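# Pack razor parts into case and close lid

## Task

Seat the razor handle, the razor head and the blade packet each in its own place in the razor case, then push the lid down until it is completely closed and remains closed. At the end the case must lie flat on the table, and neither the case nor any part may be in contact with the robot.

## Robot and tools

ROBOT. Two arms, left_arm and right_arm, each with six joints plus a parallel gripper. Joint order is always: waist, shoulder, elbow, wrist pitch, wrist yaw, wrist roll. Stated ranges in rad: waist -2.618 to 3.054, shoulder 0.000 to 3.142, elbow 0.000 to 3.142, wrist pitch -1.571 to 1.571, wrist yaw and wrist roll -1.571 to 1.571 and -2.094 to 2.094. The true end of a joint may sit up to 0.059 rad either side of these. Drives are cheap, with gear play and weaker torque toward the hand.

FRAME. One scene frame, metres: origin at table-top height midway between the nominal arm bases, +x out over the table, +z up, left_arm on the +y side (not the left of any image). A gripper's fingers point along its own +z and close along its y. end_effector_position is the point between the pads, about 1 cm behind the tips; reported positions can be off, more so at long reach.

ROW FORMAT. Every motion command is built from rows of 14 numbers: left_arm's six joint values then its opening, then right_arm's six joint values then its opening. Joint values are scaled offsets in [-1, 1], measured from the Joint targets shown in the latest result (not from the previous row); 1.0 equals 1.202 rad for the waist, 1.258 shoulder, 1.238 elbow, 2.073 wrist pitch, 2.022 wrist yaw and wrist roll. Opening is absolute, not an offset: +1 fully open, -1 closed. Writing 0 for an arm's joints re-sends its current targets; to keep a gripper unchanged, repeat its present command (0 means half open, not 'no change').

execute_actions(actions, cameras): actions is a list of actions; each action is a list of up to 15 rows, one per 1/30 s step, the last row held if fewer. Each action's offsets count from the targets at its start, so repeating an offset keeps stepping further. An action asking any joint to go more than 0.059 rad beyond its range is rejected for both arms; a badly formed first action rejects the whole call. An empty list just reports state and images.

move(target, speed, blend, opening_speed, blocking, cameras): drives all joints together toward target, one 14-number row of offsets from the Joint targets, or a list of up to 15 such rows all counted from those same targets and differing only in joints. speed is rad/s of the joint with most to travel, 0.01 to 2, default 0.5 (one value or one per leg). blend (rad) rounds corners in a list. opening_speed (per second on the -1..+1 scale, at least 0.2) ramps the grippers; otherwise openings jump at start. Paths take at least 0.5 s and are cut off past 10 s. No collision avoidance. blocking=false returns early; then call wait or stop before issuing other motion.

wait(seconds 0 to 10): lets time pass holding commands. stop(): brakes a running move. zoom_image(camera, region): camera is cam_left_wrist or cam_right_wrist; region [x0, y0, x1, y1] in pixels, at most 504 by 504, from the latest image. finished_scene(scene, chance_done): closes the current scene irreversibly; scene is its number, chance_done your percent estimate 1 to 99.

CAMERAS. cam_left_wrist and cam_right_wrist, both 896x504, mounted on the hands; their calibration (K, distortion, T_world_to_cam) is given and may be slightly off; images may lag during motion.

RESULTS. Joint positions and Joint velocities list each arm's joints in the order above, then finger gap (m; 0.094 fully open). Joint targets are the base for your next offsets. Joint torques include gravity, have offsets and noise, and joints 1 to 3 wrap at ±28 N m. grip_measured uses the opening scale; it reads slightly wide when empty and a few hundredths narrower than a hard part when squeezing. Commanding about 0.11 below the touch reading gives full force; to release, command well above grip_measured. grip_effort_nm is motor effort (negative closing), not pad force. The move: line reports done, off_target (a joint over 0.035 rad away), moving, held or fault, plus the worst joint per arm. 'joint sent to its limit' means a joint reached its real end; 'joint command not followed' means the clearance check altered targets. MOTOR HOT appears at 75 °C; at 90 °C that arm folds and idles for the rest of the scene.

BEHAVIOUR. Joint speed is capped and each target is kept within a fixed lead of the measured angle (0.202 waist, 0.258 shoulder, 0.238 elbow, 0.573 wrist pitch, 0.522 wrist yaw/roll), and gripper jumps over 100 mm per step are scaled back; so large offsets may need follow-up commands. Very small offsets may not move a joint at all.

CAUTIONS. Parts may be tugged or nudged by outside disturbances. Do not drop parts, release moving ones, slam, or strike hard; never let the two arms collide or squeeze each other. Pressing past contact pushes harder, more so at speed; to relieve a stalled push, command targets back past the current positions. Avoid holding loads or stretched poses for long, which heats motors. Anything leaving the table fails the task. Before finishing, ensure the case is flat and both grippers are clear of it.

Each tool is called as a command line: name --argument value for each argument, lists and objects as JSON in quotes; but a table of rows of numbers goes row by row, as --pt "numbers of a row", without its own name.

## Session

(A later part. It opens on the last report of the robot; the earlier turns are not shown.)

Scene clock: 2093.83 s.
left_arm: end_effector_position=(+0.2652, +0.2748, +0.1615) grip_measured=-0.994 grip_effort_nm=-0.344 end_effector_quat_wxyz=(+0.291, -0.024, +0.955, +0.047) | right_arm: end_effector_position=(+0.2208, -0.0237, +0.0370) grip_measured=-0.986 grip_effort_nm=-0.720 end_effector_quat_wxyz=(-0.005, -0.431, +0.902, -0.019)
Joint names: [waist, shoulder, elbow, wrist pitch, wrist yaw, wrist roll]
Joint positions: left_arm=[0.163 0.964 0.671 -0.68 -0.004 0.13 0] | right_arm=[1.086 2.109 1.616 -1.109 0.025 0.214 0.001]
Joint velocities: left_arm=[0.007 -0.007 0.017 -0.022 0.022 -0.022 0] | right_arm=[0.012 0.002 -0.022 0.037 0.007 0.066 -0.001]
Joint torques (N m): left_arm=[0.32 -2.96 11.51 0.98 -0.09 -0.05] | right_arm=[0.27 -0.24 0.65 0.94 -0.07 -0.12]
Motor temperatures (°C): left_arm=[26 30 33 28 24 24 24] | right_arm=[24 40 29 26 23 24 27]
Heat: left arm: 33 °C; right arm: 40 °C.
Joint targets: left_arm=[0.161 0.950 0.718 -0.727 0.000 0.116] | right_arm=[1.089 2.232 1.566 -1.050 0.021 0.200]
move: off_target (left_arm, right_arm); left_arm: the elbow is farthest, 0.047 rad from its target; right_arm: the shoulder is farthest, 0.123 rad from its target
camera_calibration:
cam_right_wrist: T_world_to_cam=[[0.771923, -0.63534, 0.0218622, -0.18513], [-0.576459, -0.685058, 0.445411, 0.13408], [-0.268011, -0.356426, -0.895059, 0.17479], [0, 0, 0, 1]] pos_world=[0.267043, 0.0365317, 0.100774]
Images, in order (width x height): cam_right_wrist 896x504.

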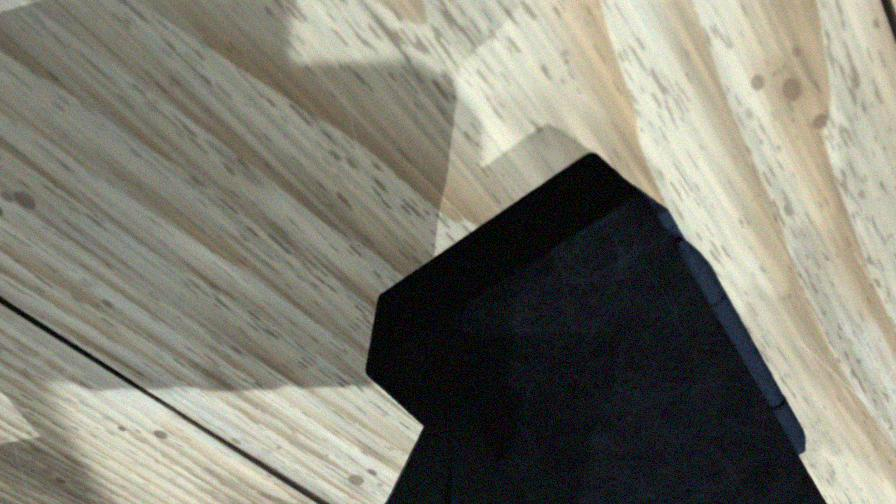

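move --pt "0 0 0 0 0 0 -1 0 -0.28 0 0 0 0 -1" --pt "0 0 0 0 0 0 -1 -0.087 -0.42 -0.236 0.043 0 0 -1" --pt "0 0 0 0 0 0 -1 -0.087 -0.3 -0.236 0.043 0 0 -1" --pt "0 0 0 0 0 0 -1 -0.087 -0.184 -0.236 0.043 0 0 -1" --speed '[0.3,0.4,0.25,0.12]' --cameras '["cam_right_wrist"]'

move --target '[0,0,0,0,0,0,-1,0,-0.35,0,0,0,0,-1]' --speed 0.3 --cameras '["cam_right_wrist"]'

Scene clock: 2109.40 s.
left_arm: end_effector_position=(+0.2652, +0.2748, +0.1615) grip_measured=-0.994 grip_effort_nm=-0.339 end_effector_quat_wxyz=(+0.291, -0.024, +0.955, +0.047) | right_arm: end_effector_position=(+0.2222, -0.0956, +0.0373) grip_measured=-0.987 grip_effort_nm=-0.720 end_effector_quat_wxyz=(-0.015, -0.382, +0.924, -0.023)
Joint names: [waist, shoulder, elbow, wrist pitch, wrist yaw, wrist roll]
Joint positions: left_arm=[0.163 0.964 0.671 -0.68 -0.004 0.13 0] | right_arm=[0.982 1.902 1.314 -1.034 0.02 0.218 0.001]
Joint velocities: left_arm=[-0.017 -0.017 0.012 0.007 -0.007 0.051 0] | right_arm=[0.022 -0.022 -0.007 -0.007 -0.066 -0.007 -0.001]
Joint torques (N m): left_arm=[0.32 -2.91 11.59 0.96 -0.06 -0.06] | right_arm=[-0.31 -0.27 1.17 1.04 -0.06 -0.14]
Motor temperatures (°C): left_arm=[26 30 34 28 24 24 24] | right_arm=[24 39 29 25 23 24 27]
Heat: left arm: 34 °C; right arm: 39 °C.
Joint targets: left_arm=[0.161 0.950 0.718 -0.727 0.000 0.116] | right_arm=[0.985 2.001 1.274 -0.961 0.021 0.200]
move: off_target (left_arm, right_arm); left_arm: the elbow is farthest, 0.047 rad from its target; right_arm: the shoulder is farthest, 0.098 rad from its target
camera_calibration:
cam_right_wrist: T_world_to_cam=[[0.699571, -0.714227, 0.0219293, -0.223373], [-0.64008, -0.612712, 0.463553, 0.105893], [-0.317646, -0.338325, -0.885798, 0.162215], [0, 0, 0, 1]] pos_world=[0.275572, -0.0397758, 0.0995013]
Images, in order (width x height): cam_right_wrist 896x504.

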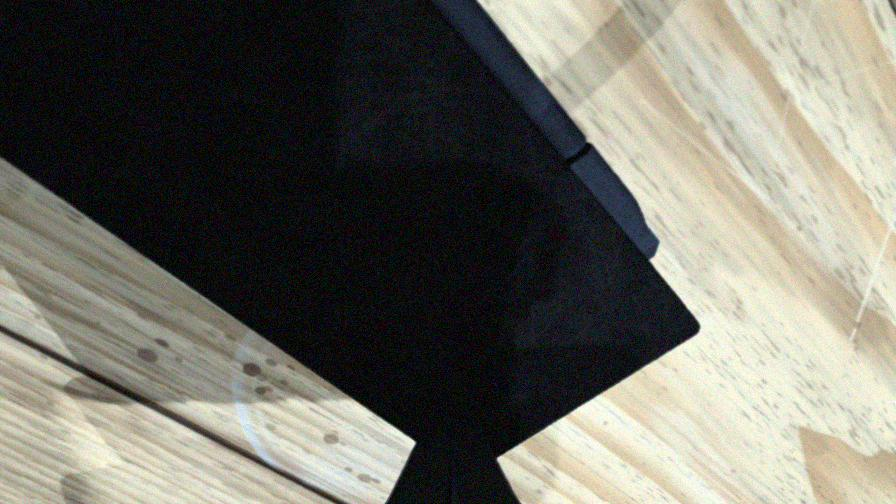

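Scene clock: 2111.23 s.
left_arm: end_effector_position=(+0.2652, +0.2748, +0.1615) grip_measured=-0.994 grip_effort_nm=-0.339 end_effector_quat_wxyz=(+0.291, -0.024, +0.955, +0.047) | right_arm: end_effector_position=(+0.2275, -0.0873, +0.1272) grip_measured=-0.987 grip_effort_nm=-0.725 end_effector_quat_wxyz=(+0.110, -0.378, +0.917, +0.065)
Joint names: [waist, shoulder, elbow, wrist pitch, wrist yaw, wrist roll]
Joint positions: left_arm=[0.163 0.964 0.671 -0.68 -0.004 0.13 0] | right_arm=[0.982 1.592 1.28 -1.003 0.02 0.218 0.001]
Joint velocities: left_arm=[-0.007 0.017 0.007 0.037 0.037 -0.037 -0.001] | right_arm=[-0.007 -0.002 -0.007 -0.037 -0.007 -0.037 -0.001]
Joint torques (N m): left_arm=[0.29 -2.96 11.52 0.96 -0.08 -0.06] | right_arm=[-0.32 -8.27 4.82 1.25 -0.08 -0.14]
Motor temperatures (°C): left_arm=[26 29 34 28 24 24 24] | right_arm=[24 39 29 25 23 24 27]
Heat: left arm: 34 °C; right arm: 39 °C.
Joint targets: left_arm=[0.161 0.950 0.718 -0.727 0.000 0.116] | right_arm=[0.985 1.560 1.274 -0.961 0.021 0.200]
move: off_target (left_arm, right_arm); left_arm: the elbow is farthest, 0.047 rad from its target; right_arm: the wrist pitch is farthest, 0.042 rad from its target
camera_calibration:
cam_right_wrist: T_world_to_cam=[[0.701641, -0.710994, -0.046758, -0.214591], [-0.693904, -0.696734, 0.181821, 0.113451], [-0.161852, -0.0951277, -0.982219, 0.244381], [0, 0, 0, 1]] pos_world=[0.268843, -0.0502804, 0.209374]
Images, in order (width x height): cam_right_wrist 896x504.

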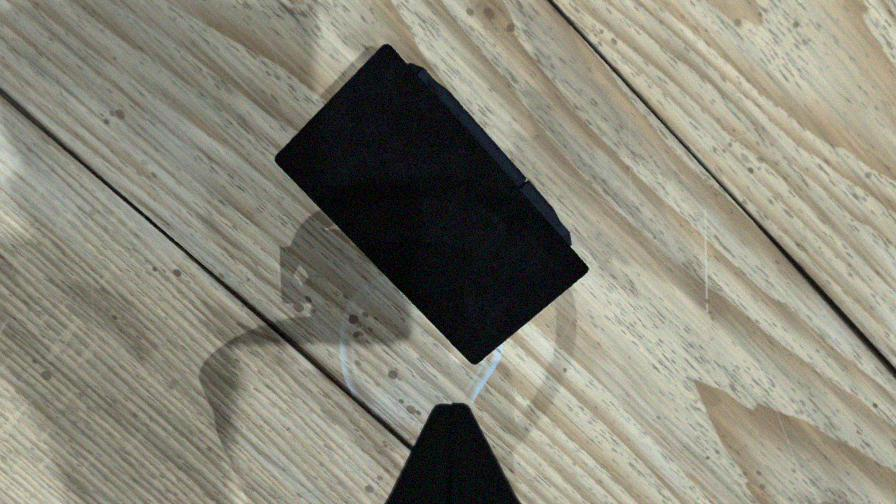

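move --target '[0,0,0,0,0,0,-1,-0.8,-0.1,0,0,0,0,-1]' --speed 0.9 --cameras '[]'

move --target '[-0.98,0.2,-0.28,0.4,0,0.7,-1,0,0,0,0,0,0,-1]' --speed 0.9 --cameras '["cam_left_wrist"]'

Scene clock: 2126.83 s.
left_arm: end_effector_position=(+0.2652, +0.2748, +0.1615) grip_measured=-0.994 grip_effort_nm=-0.349 end_effector_quat_wxyz=(+0.291, -0.024, +0.955, +0.047) | right_arm: end_effector_position=(+0.3784, -0.3625, +0.1661) grip_measured=-0.986 grip_effort_nm=-0.725 end_effector_quat_wxyz=(+0.187, +0.091, +0.978, +0.015)
Joint names: [waist, shoulder, elbow, wrist pitch, wrist yaw, wrist roll]
Joint positions: left_arm=[0.163 0.964 0.671 -0.68 -0.004 0.13 0] | right_arm=[0.016 1.47 1.28 -1.004 0.017 0.218 0.001]
Joint velocities: left_arm=[0.002 -0.022 -0.002 -0.022 0.022 -0.066 0] | right_arm=[0.027 -0.007 -0.007 -0.037 -0.022 0.007 -0.001]
Joint torques (N m): left_arm=[0.21 -2.95 11.51 0.92 -0.08 -0.08] | right_arm=[0.12 -7.87 4.9 1.5 -0.05 -0.13]
Motor temperatures (°C): left_arm=[26 29 34 28 24 24 24] | right_arm=[24 40 29 26 23 24 27]
Heat: left arm: 34 °C; right arm: 40 °C.
Joint targets: left_arm=[0.161 0.950 0.718 -0.727 0.000 0.116] | right_arm=[0.023 1.435 1.274 -0.961 0.021 0.200]
move: off_target (left_arm, right_arm); left_arm: the elbow is farthest, 0.047 rad from its target; right_arm: the wrist pitch is farthest, 0.043 rad from its target
No camera images: "cameras" was empty.

Scene clock: 2129.33 s.
left_arm: end_effector_position=(+0.1805, -0.0389, +0.1009) grip_measured=-0.994 grip_effort_nm=-0.339 end_effector_quat_wxyz=(+0.378, +0.877, +0.276, +0.105) | right_arm: end_effector_position=(+0.3784, -0.3625, +0.1661) grip_measured=-0.986 grip_effort_nm=-0.725 end_effector_quat_wxyz=(+0.187, +0.091, +0.978, +0.015)
Joint names: [waist, shoulder, elbow, wrist pitch, wrist yaw, wrist roll]
Joint positions: left_arm=[-1.018 1.204 0.39 0.05 -0.005 1.532 0] | right_arm=[0.016 1.47 1.28 -1.004 0.017 0.218 0.001]
Joint velocities: left_arm=[-0.002 -0.007 0.012 -0.081 -0.007 0.007 0.001] | right_arm=[-0.002 0.012 -0.002 0.095 0.051 -0.007 0.001]
Joint torques (N m): left_arm=[-0.31 -3.55 5.5 2.41 -0.04 0.09] | right_arm=[0.16 -7.66 4.97 1.51 -0.03 -0.14]
Motor temperatures (°C): left_arm=[26 29 33 28 24 24 24] | right_arm=[24 40 29 26 23 24 27]
Heat: left arm: 33 °C; right arm: 40 °C.
Joint targets: left_arm=[-1.017 1.202 0.371 0.103 0.000 1.531] | right_arm=[0.023 1.435 1.274 -0.961 0.021 0.200]
move: off_target (left_arm, right_arm); left_arm: the wrist pitch is farthest, 0.052 rad from its target; right_arm: the wrist pitch is farthest, 0.043 rad from its target
camera_calibration:
cam_left_wrist: T_world_to_cam=[[-0.384597, 0.593237, -0.707217, 0.164849], [0.580376, 0.751173, 0.31449, -0.0725011], [0.717809, -0.289499, -0.633199, 0.0145665], [0, 0, 0, 1]] pos_world=[0.0950224, -0.0391167, 0.148608]
Images, in order (width x height): cam_left_wrist 896x504.

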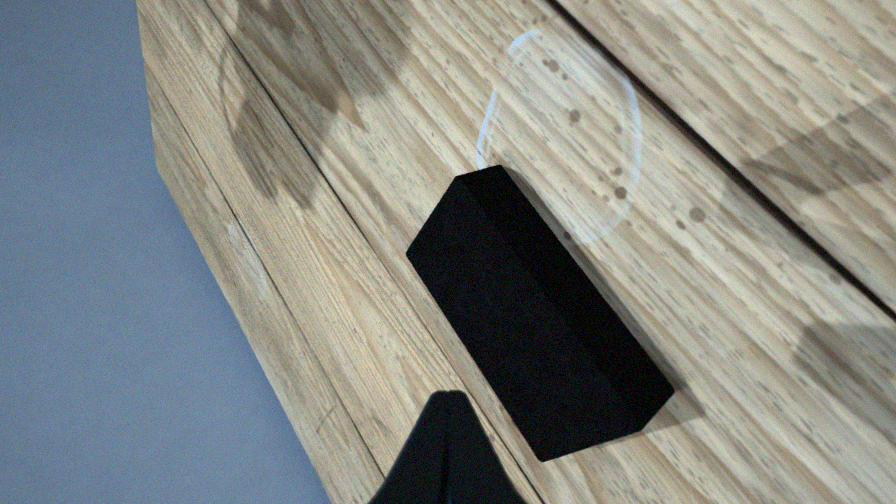

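zoom_image --camera "cam_left_wrist" --region '[390, 150, 690, 480]'

Scaled by 1.527 from the camera's 896x504 image, which has a finer 1280x720 frame.

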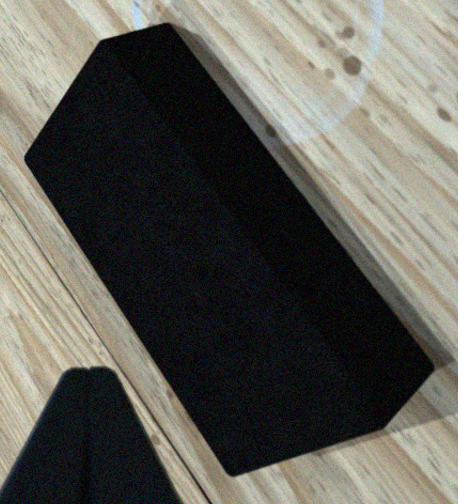

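move --target '[0,0.18,0,0.05,0,0,-1,0,0,0,0,0,0,-1]' --speed 0.4 --cameras '["cam_left_wrist"]'

zoom_image --camera "cam_left_wrist" --region '[360, 130, 760, 480]'

Scene clock: 2138.77 s.
left_arm: end_effector_position=(+0.1806, -0.0390, +0.0524) grip_measured=-0.994 grip_effort_nm=-0.335 end_effector_quat_wxyz=(+0.326, +0.898, +0.281, +0.091) | right_arm: end_effector_position=(+0.3784, -0.3625, +0.1661) grip_measured=-0.986 grip_effort_nm=-0.720 end_effector_quat_wxyz=(+0.187, +0.091, +0.978, +0.015)
Joint names: [waist, shoulder, elbow, wrist pitch, wrist yaw, wrist roll]
Joint positions: left_arm=[-1.018 1.428 0.39 0.157 -0.005 1.534 0] | right_arm=[0.016 1.47 1.28 -1.004 0.017 0.218 0.001]
Joint velocities: left_arm=[0.007 0.007 -0.002 0.022 0.037 -0.022 -0.001] | right_arm=[-0.007 -0.002 0.007 0.051 0.007 0.022 0]
Joint torques (N m): left_arm=[-0.36 -4.74 4.59 2.21 -0.05 0.08] | right_arm=[0.14 -7.66 4.96 1.5 -0.03 -0.13]
Motor temperatures (°C): left_arm=[26 29 32 30 24 24 24] | right_arm=[24 40 29 26 23 24 27]
Heat: left arm: 32 °C; right arm: 40 °C.
Joint targets: left_arm=[-1.017 1.428 0.371 0.206 0.000 1.531] | right_arm=[0.023 1.435 1.274 -0.961 0.021 0.200]
move: off_target (left_arm, right_arm); left_arm: the wrist pitch is farthest, 0.049 rad from its target; right_arm: the wrist pitch is farthest, 0.043 rad from its target
camera_calibration:
cam_left_wrist: T_world_to_cam=[[-0.424978, 0.659372, -0.620179, 0.135992], [0.601788, 0.7176, 0.350573, -0.0642865], [0.676199, -0.22423, -0.701766, -0.00254694], [0, 0, 0, 1]] pos_world=[0.0982025, -0.0441082, 0.105089]
Images, in order (width x height): cam_left_wrist 896x504.

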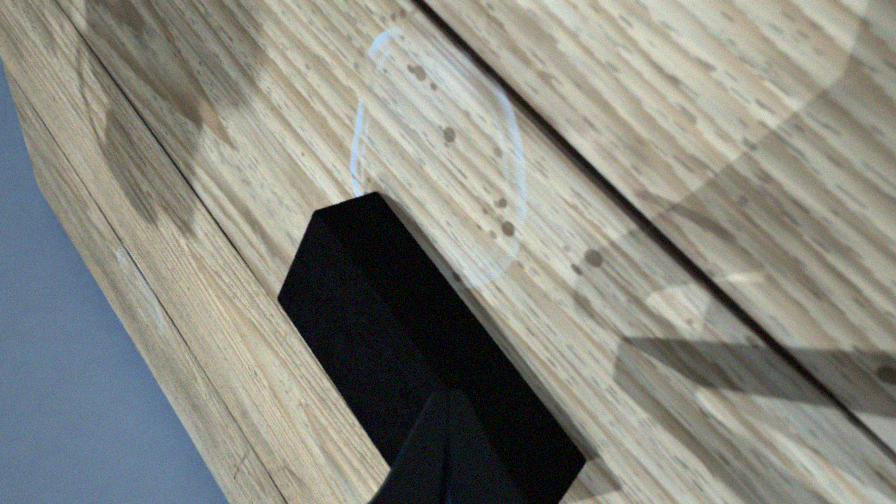

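Scaled by 1.260 from the camera's 896x504 image, which has a finer 1280x720 frame.

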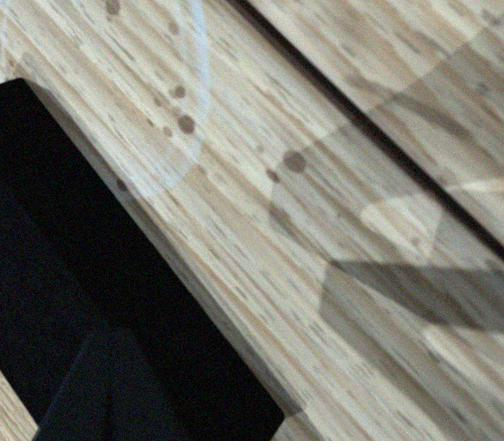

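move --target '[0,-0.3,0,0,0,0,-1,0,0,0,0,0,0,-1]' --cameras '["cam_left_wrist"]'

finished_scene --scene 1 --chance_done 68

Scene clock: 2154.10 s.
left_arm: end_effector_position=(+0.1912, -0.0556, +0.1631) grip_measured=-0.994 grip_effort_nm=-0.344 end_effector_quat_wxyz=(+0.483, +0.826, +0.259, +0.134) | right_arm: end_effector_position=(+0.3784, -0.3625, +0.1661) grip_measured=-0.986 grip_effort_nm=-0.725 end_effector_quat_wxyz=(+0.187, +0.091, +0.978, +0.015)
Joint names: [waist, shoulder, elbow, wrist pitch, wrist yaw, wrist roll]
Joint positions: left_arm=[-1.018 1.068 0.385 0.162 -0.005 1.534 0] | right_arm=[0.016 1.47 1.28 -1.004 0.017 0.218 0.001]
Joint velocities: left_arm=[0.002 -0.012 0.007 0.022 0.007 0.051 -0.001] | right_arm=[0.012 0.012 -0.007 -0.066 0.022 -0.022 0]
Joint torques (N m): left_arm=[-0.42 -4.26 6.48 2.59 -0.06 0.08] | right_arm=[0.16 -7.66 5.01 1.49 -0.03 -0.15]
Motor temperatures (°C): left_arm=[26 29 31 32 24 24 24] | right_arm=[24 40 29 27 23 24 27]
Heat: left arm: 32 °C; right arm: 40 °C.
Joint targets: left_arm=[-1.017 1.051 0.371 0.206 0.000 1.531] | right_arm=[0.023 1.435 1.274 -0.961 0.021 0.200]
move: off_target (left_arm, right_arm); left_arm: the wrist pitch is farthest, 0.044 rad from its target; right_arm: the wrist pitch is farthest, 0.043 rad from its target
camera_calibration:
cam_left_wrist: T_world_to_cam=[[-0.280186, 0.432457, -0.857016, 0.218432], [0.544995, 0.806605, 0.228843, -0.061916], [0.790238, -0.402951, -0.461686, -0.00660308], [0, 0, 0, 1]] pos_world=[0.100163, -0.0471814, 0.19832]
Images, in order (width x height): cam_left_wrist 896x504.

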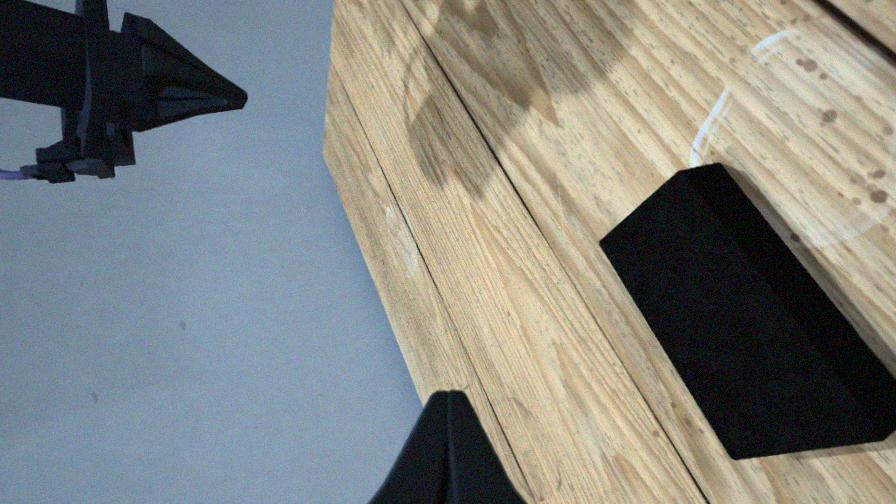

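The scene is finished: the task was done.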